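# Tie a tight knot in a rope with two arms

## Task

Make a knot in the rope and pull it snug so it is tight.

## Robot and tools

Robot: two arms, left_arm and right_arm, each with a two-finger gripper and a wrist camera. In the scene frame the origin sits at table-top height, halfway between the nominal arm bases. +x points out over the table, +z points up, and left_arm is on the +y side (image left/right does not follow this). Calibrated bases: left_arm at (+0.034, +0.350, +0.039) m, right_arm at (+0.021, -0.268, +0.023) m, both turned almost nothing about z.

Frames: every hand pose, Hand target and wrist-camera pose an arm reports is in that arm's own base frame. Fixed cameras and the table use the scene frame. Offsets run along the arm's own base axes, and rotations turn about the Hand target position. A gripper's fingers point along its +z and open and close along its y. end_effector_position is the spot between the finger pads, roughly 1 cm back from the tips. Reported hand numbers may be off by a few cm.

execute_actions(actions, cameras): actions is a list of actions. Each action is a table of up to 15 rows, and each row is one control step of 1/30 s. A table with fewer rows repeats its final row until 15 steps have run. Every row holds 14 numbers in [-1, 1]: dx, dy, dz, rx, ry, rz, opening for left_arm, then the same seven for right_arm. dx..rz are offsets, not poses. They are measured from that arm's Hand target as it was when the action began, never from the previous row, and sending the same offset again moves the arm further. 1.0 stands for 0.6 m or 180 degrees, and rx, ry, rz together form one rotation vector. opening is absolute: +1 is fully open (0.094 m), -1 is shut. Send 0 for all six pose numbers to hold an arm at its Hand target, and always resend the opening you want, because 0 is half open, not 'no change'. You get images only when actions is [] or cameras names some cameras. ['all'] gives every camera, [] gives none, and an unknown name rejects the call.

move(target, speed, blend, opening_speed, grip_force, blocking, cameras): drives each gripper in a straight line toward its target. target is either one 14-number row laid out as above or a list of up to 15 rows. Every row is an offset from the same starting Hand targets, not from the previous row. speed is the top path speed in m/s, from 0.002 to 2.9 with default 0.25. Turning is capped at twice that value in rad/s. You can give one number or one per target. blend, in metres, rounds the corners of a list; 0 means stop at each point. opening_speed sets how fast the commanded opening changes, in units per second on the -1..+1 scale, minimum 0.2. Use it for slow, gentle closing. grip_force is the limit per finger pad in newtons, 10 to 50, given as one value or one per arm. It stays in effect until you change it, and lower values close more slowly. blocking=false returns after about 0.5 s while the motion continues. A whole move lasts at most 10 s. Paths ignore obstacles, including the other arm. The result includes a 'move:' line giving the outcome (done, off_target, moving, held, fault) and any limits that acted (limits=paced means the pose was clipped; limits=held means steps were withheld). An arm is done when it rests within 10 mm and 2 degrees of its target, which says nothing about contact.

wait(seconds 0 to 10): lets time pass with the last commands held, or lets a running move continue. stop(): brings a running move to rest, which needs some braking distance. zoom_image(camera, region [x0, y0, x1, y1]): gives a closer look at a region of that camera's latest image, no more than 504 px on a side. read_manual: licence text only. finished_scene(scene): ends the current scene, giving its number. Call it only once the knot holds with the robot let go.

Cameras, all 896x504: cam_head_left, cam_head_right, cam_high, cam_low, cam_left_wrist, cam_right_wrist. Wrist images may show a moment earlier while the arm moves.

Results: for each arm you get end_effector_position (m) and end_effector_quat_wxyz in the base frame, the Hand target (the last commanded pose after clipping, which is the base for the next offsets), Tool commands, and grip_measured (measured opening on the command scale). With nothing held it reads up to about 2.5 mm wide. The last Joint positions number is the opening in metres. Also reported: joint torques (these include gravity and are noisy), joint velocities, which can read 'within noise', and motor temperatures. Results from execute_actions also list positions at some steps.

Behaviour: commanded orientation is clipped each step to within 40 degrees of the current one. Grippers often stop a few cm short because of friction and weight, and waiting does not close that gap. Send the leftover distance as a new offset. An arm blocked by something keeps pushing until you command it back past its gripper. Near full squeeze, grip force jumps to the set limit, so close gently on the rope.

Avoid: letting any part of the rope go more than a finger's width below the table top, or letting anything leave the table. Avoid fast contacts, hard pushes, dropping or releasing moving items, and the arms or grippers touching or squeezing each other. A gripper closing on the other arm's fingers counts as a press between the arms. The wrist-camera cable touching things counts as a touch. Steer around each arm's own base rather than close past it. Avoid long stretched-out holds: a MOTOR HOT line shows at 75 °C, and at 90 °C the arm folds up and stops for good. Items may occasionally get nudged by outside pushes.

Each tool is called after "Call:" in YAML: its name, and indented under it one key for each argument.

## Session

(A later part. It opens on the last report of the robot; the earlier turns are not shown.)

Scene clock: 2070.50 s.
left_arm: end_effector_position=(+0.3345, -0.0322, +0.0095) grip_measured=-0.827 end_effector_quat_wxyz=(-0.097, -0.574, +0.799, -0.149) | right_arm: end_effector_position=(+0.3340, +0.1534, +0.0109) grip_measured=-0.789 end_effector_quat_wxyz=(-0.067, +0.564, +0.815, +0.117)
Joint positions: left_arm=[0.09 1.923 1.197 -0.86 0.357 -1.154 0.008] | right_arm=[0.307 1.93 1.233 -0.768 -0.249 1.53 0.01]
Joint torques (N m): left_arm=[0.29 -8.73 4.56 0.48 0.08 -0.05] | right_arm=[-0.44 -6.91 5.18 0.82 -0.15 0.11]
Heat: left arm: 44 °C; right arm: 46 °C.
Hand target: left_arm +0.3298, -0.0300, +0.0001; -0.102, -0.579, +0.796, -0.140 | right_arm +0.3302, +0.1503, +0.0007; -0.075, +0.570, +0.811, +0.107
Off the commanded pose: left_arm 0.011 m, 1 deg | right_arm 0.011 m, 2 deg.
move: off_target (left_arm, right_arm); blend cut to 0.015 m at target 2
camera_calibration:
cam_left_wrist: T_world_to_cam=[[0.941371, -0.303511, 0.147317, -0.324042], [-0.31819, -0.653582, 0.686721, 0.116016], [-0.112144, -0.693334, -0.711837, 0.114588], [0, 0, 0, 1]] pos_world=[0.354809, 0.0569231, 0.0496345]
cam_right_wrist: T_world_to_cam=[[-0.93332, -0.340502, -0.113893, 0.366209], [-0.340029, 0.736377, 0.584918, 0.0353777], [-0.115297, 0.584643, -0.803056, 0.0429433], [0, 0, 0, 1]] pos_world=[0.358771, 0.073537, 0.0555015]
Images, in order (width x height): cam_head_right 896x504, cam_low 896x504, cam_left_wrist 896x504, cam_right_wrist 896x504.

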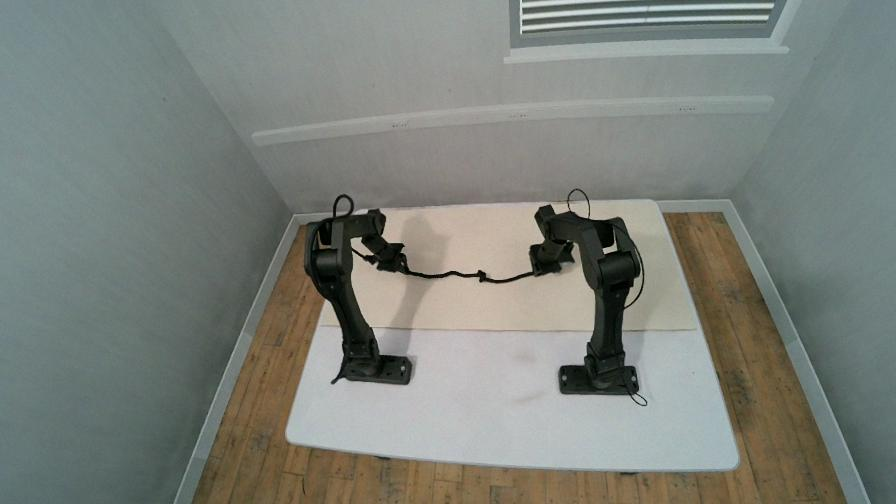

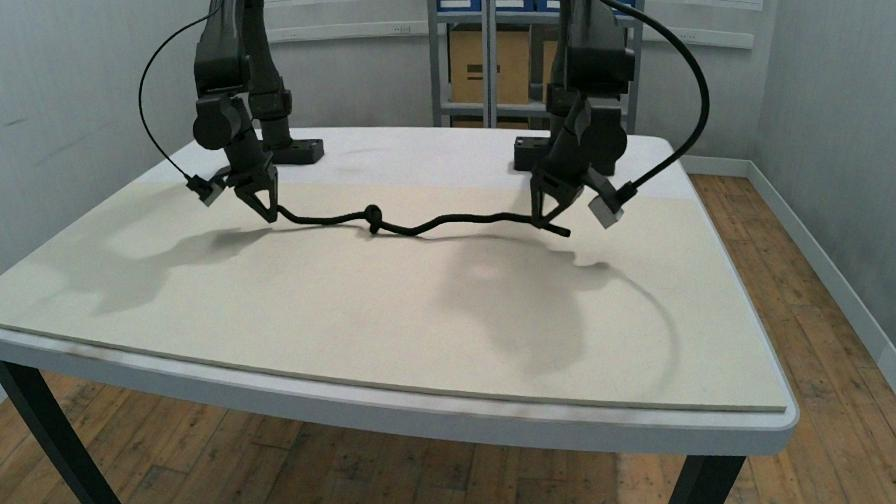

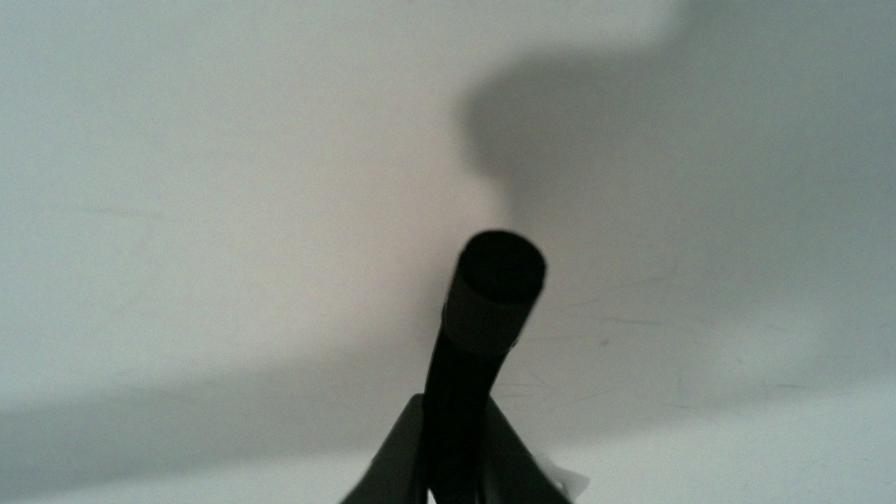

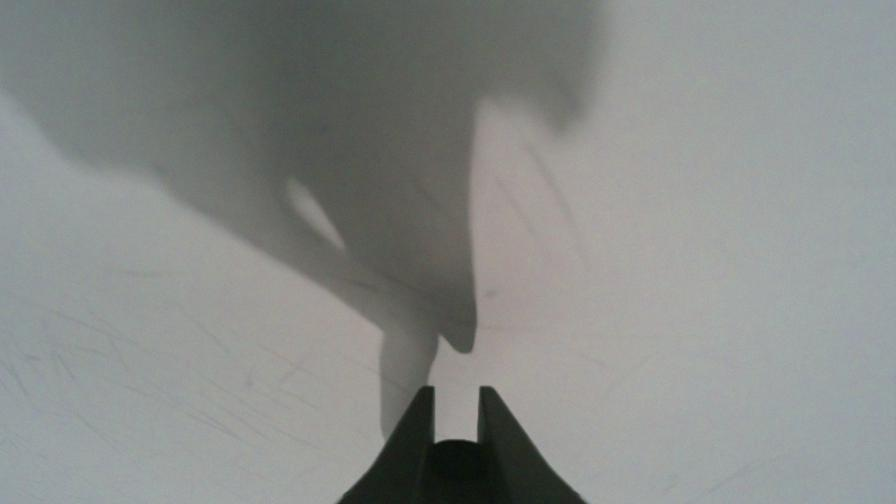

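Call:
move:
  target: [0,0.16,-0.02,0,0,0,-0.95,0,-0.16,-0.02,0,0,0,-0.95]
  speed: 0.08
  cameras: ["cam_low","cam_head_right"]

Call:
zoom_image:
  camera: "cam_low"
  region: [320, 170, 440, 270]

Call:
zoom_image:
  camera: "cam_head_right"
  region: [440, 240, 520, 310]

Scene clock: 2079.27 s.
left_arm: end_effector_position=(+0.3141, -0.0083, +0.0109) grip_measured=-0.827 end_effector_quat_wxyz=(-0.188, -0.556, +0.778, -0.226) | right_arm: end_effector_position=(+0.3358, +0.1305, +0.0144) grip_measured=-0.789 end_effector_quat_wxyz=(-0.133, +0.516, +0.818, +0.216)
Joint positions: left_arm=[0.278 2.017 1.242 -1.026 0.556 -0.897 0.008] | right_arm=[0.122 1.93 1.174 -0.74 -0.509 1.268 0.01]
Joint torques (N m): left_arm=[7.2 -9.2 9.55 0.51 -2.2 0.12] | right_arm=[-6.9 -8.62 3.81 0.05 1.86 -0.12]
Heat: left arm: 44 °C; right arm: 46 °C.
Hand target: left_arm +0.3298, +0.0659, -0.0119; -0.102, -0.579, +0.796, -0.140 | right_arm +0.3302, +0.0543, -0.0113; -0.075, +0.570, +0.811, +0.107
Off the commanded pose: left_arm 0.079 m, 14 deg | right_arm 0.081 m, 15 deg.
move: off_target (left_arm, right_arm)
Images, in order (width x height): cam_head_right 896x504, cam_low 896x504.

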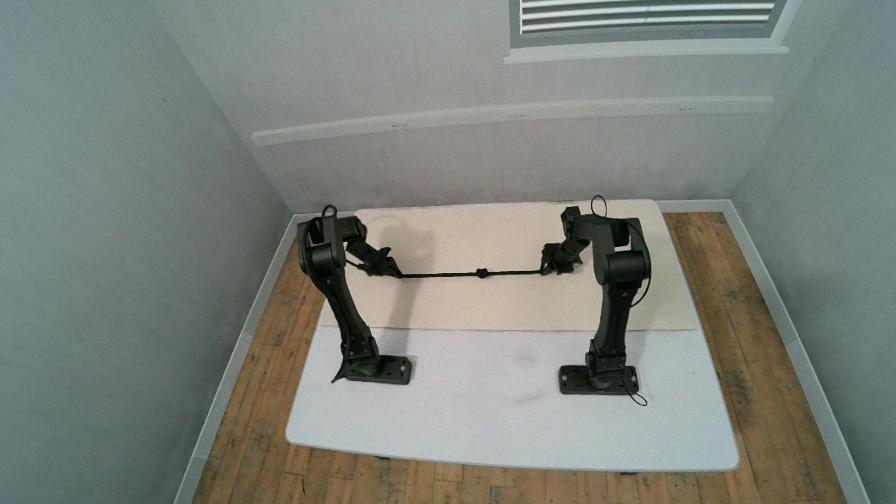

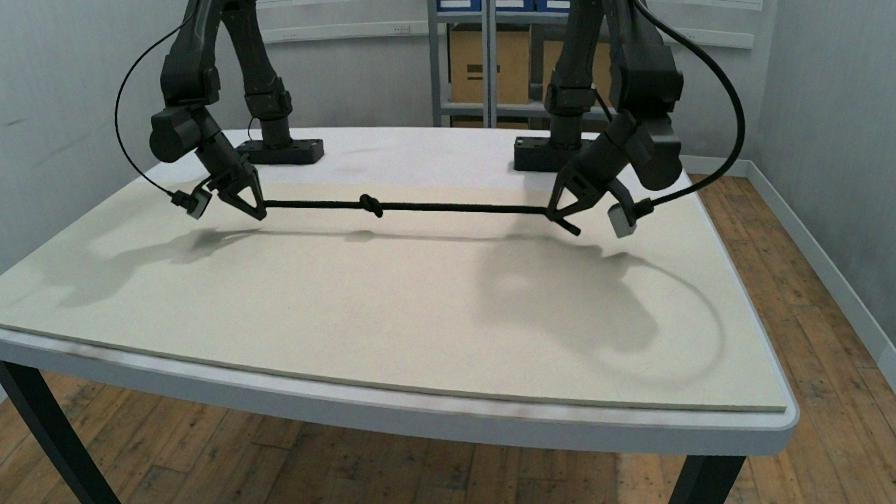

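Scaled by 4.200.

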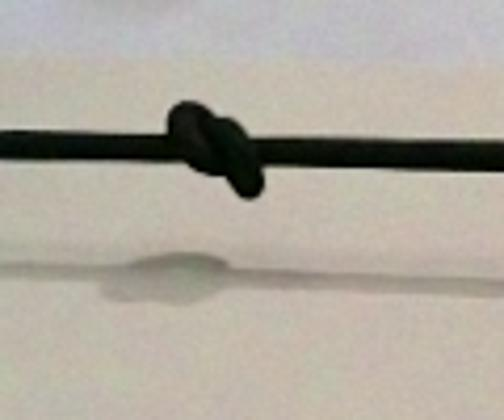

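Scaled by 6.300.

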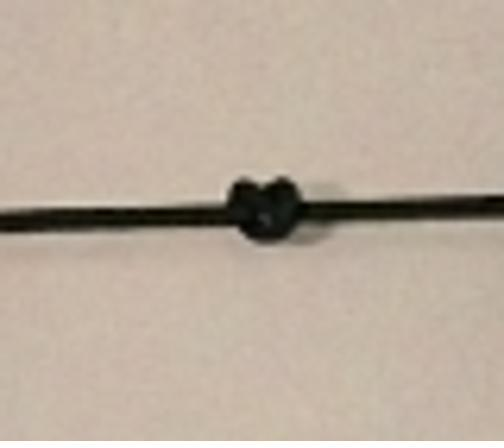

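Call:
move:
  target: [0.02,0.12,-0.03,0,0,0,-0.95,0,-0.12,-0.03,0,0,0,-0.95]
  speed: 0.06
  cameras: ["cam_low","cam_head_right"]

Call:
zoom_image:
  camera: "cam_low"
  region: [320, 170, 440, 270]

Call:
zoom_image:
  camera: "cam_head_right"
  region: [440, 240, 520, 310]

Scene clock: 2090.87 s.
left_arm: end_effector_position=(+0.3156, -0.0087, +0.0326) grip_measured=-0.827 end_effector_quat_wxyz=(-0.287, -0.552, +0.733, -0.275) | right_arm: end_effector_position=(+0.3219, +0.1182, +0.0334) grip_measured=-0.789 end_effector_quat_wxyz=(-0.198, +0.485, +0.799, +0.297)
Joint positions: left_arm=[0.343 2.164 1.433 -1.314 0.693 -0.775 0.008] | right_arm=[-0.009 1.93 1.158 -0.844 -0.728 1.066 0.01]
Joint torques (N m): left_arm=[14.64 -10.58 12.25 1.3 -3.82 0.13] | right_arm=[-13.14 -7.27 4.59 0.19 3.46 -0.22]
Heat: left arm: 44 °C; right arm: 46 °C.
Hand target: left_arm +0.3418, +0.1379, -0.0299; -0.102, -0.579, +0.797, -0.140 | right_arm +0.3302, -0.0177, -0.0293; -0.075, +0.570, +0.811, +0.107
Off the commanded pose: left_arm 0.162 m, 27 deg | right_arm 0.150 m, 28 deg.
move: off_target (left_arm, right_arm)
Images, in order (width x height): cam_head_right 896x504, cam_low 896x504.

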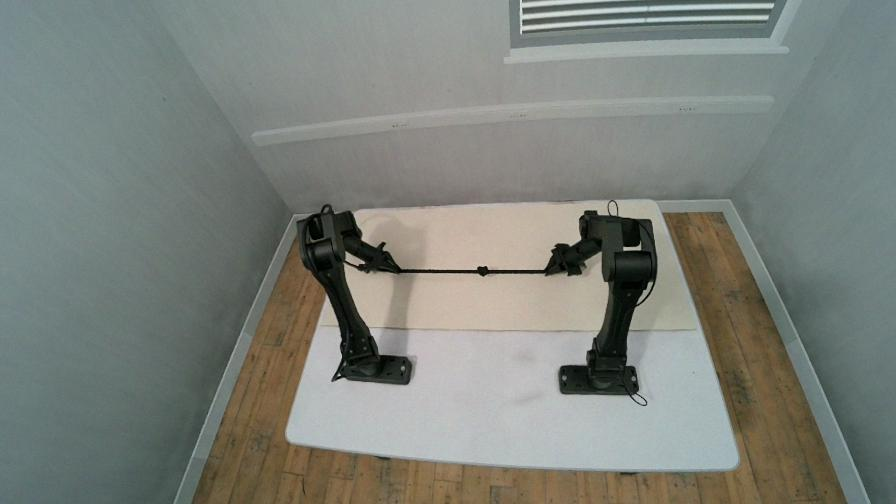

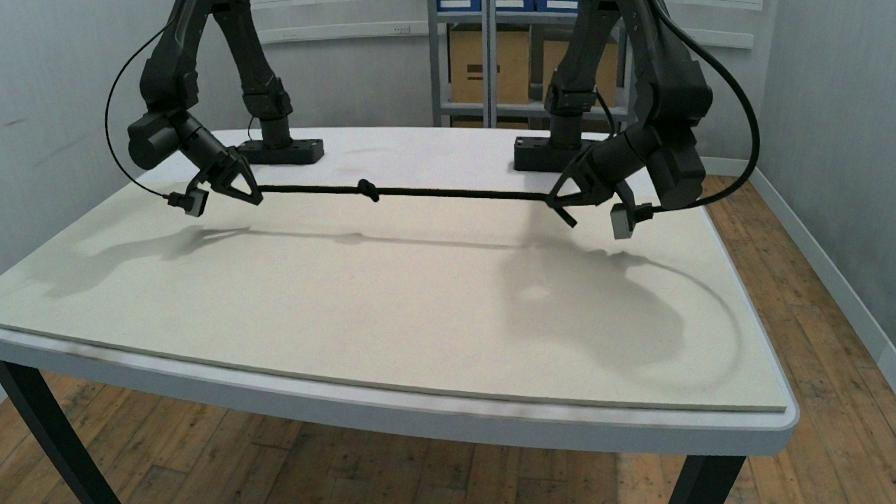

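Scaled by 4.200.

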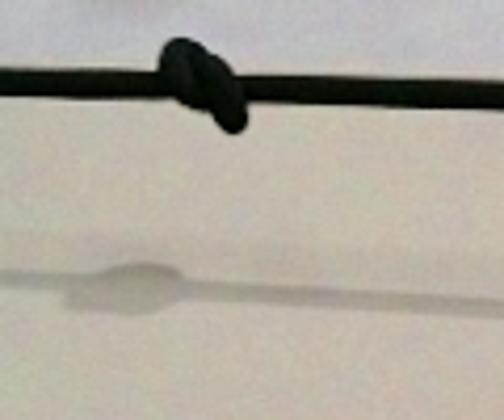

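Scaled by 6.300.

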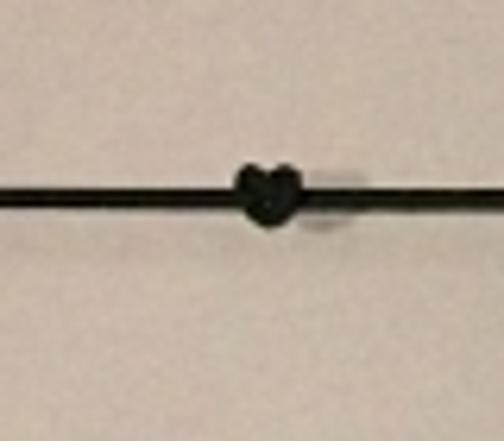

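Call:
move:
  target: [-0.02,-0.255,-0.005,0,0,0,-0.95,0,0.243,0.01,0,0,0,-0.95]
  speed: 0.12
  cameras: ["cam_low","cam_left_wrist","cam_right_wrist"]

Call:
zoom_image:
  camera: "cam_low"
  region: [240, 150, 600, 290]

Scene clock: 2103.40 s.
left_arm: end_effector_position=(+0.3185, -0.0201, -0.0204) grip_measured=-0.827 end_effector_quat_wxyz=(-0.141, -0.584, +0.787, -0.143) | right_arm: end_effector_position=(+0.3302, +0.1315, -0.0081) grip_measured=-0.789 end_effector_quat_wxyz=(-0.080, +0.567, +0.809, +0.129)
Joint positions: left_arm=[0.148 2.011 1.171 -0.852 0.386 -1.106 0.008] | right_arm=[0.229 1.938 1.152 -0.697 -0.293 1.465 0.01]
Joint torques (N m): left_arm=[-0.76 -9.78 3.47 1.1 -0.22 -0.04] | right_arm=[0.66 -5.34 5.97 0.86 0.19 0.11]
Motor temperatures (°C): left_arm=[34 44 38 33 40 31 32] | right_arm=[34 46 43 32 38 31 33]
Heat: left arm: 44 °C; right arm: 46 °C.
Hand target: left_arm +0.3298, -0.0150, -0.0329; -0.102, -0.579, +0.796, -0.140 | right_arm +0.3302, +0.1281, -0.0233; -0.075, +0.570, +0.811, +0.107
Off the commanded pose: left_arm 0.018 m, 5 deg | right_arm 0.016 m, 3 deg.
move: off_target (left_arm, right_arm)
camera_calibration:
cam_left_wrist: T_world_to_cam=[[0.955425, -0.283983, 0.080724, -0.306346], [-0.249011, -0.628244, 0.737091, 0.118909], [-0.158607, -0.724336, -0.670955, 0.114952], [0, 0, 0, 1]] pos_world=[0.340532, 0.0709707, 0.0142096]
cam_right_wrist: T_world_to_cam=[[-0.937943, -0.326715, -0.11628, 0.352727], [-0.32635, 0.718146, 0.614624, 0.0594574], [-0.117301, 0.61443, -0.780203, 0.0369719], [0, 0, 0, 1]] pos_world=[0.354579, 0.0498254, 0.0333167]
Images, in order (width x height): cam_low 896x504, cam_left_wrist 896x504, cam_right_wrist 896x504.

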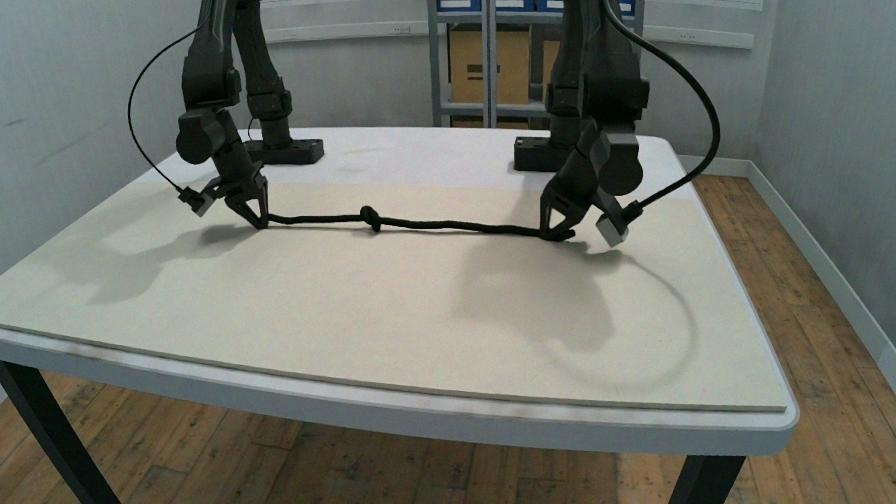

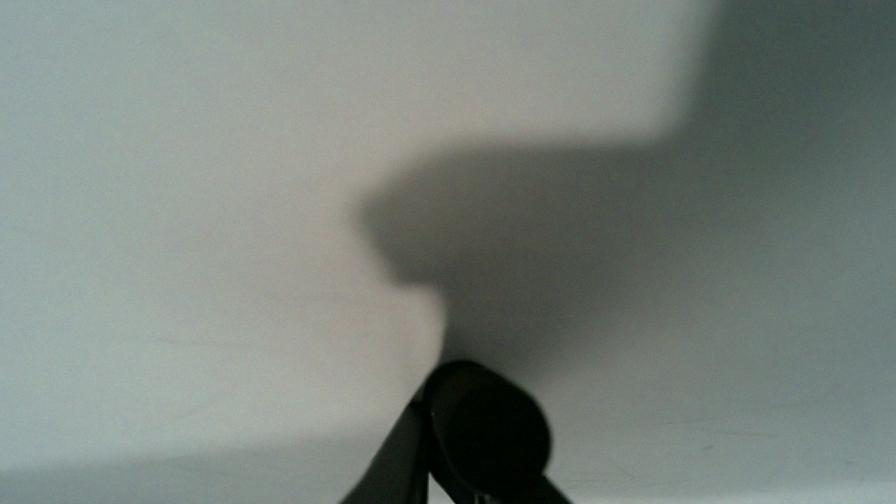

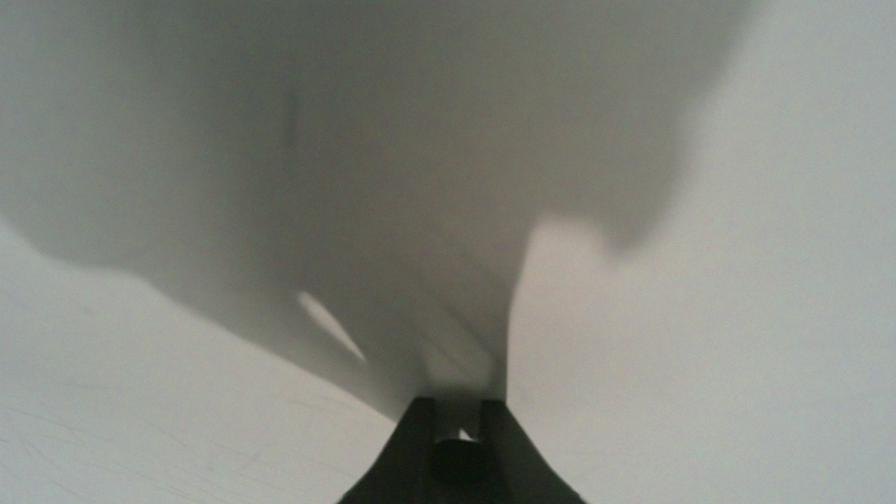

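Scaled by 1.400.

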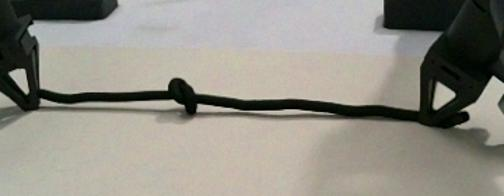

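Call:
move:
  target:
    - [0,0,0,0,0,0,-0.95,0,0,-0.013,0,0,0,-0.95]
    - [0,0,0,0,0,0,-0.4,0,0,-0.013,0,0,0,-0.4]
    - [0,0,0.17,0,0,0,-0.4,0,0,0.17,0,0,0,-0.4]
    - [0,0.15,0.25,0,0,0,-0.4,0,-0.15,0.25,0,0,0,-0.4]
  speed: 0.12
  blend: [0,0,0.02,0]
  opening_speed: 0.6
  cameras: ["cam_low","cam_head_right"]

Call:
zoom_image:
  camera: "cam_low"
  region: [300, 160, 460, 280]

Call:
zoom_image:
  camera: "cam_head_right"
  region: [440, 240, 520, 310]

Scene clock: 2117.13 s.
left_arm: end_effector_position=(+0.3275, +0.0724, +0.1154) grip_measured=-0.402 end_effector_quat_wxyz=(-0.100, -0.581, +0.795, -0.146) | right_arm: end_effector_position=(+0.3264, +0.0396, +0.1111) grip_measured=-0.403 end_effector_quat_wxyz=(-0.091, +0.573, +0.809, +0.098)
Joint positions: left_arm=[0.39 1.919 1.628 -1.411 0.331 -0.85 0.028] | right_arm=[-0.026 1.818 1.501 -1.297 -0.264 1.2 0.028]
Joint torques (N m): left_arm=[0.03 -8.9 8.99 -0.12 0.08 0.06] | right_arm=[-0.24 -9.54 8.85 0.19 -0.11 -0.04]
Heat: left arm: 44 °C; right arm: 46 °C.
Hand target: left_arm +0.3299, +0.0749, +0.1171; -0.102, -0.579, +0.796, -0.140 | right_arm +0.3302, +0.0381, +0.1267; -0.075, +0.570, +0.811, +0.107
Off the commanded pose: left_arm 0.004 m, 1 deg | right_arm 0.016 m, 2 deg.
move: off_target (right_arm); target 2's new opening was sent with left_arm's hand 0.018 m and 5 deg from that target
Images, in order (width x height): cam_head_right 896x504, cam_low 896x504.

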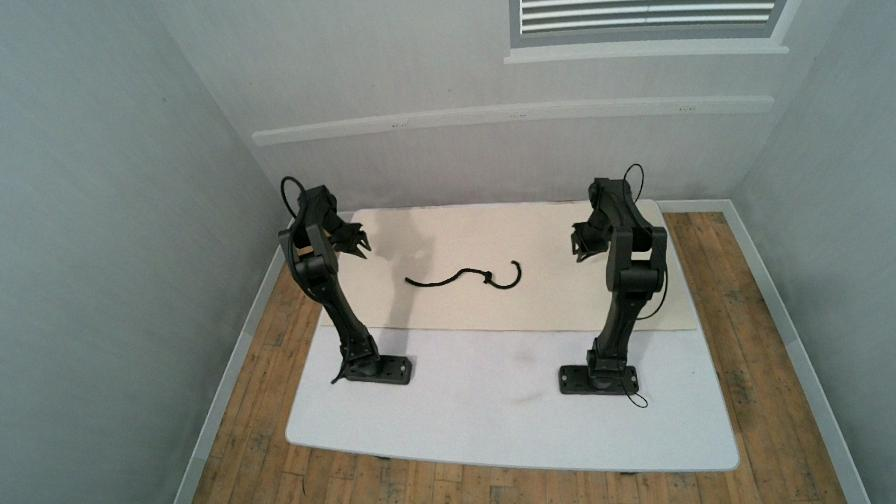

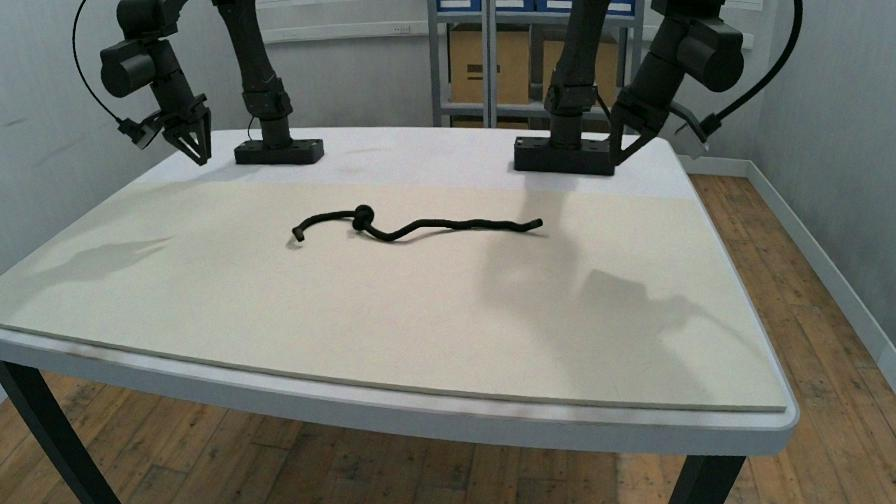

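Scaled by 3.150.

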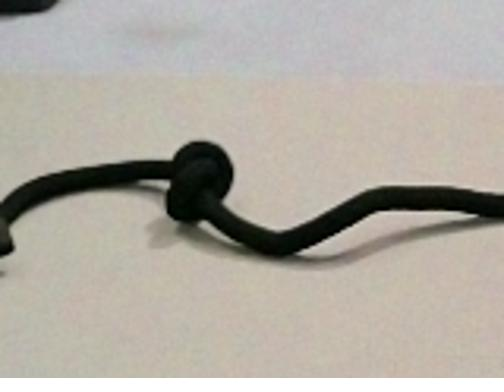

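Scaled by 6.300.

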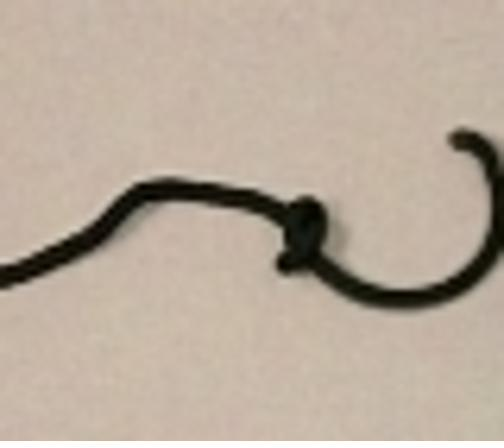

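Tight knot, at rest on the table.

Call:
finished_scene:
  scene: 2

The scene is finished: the task was done.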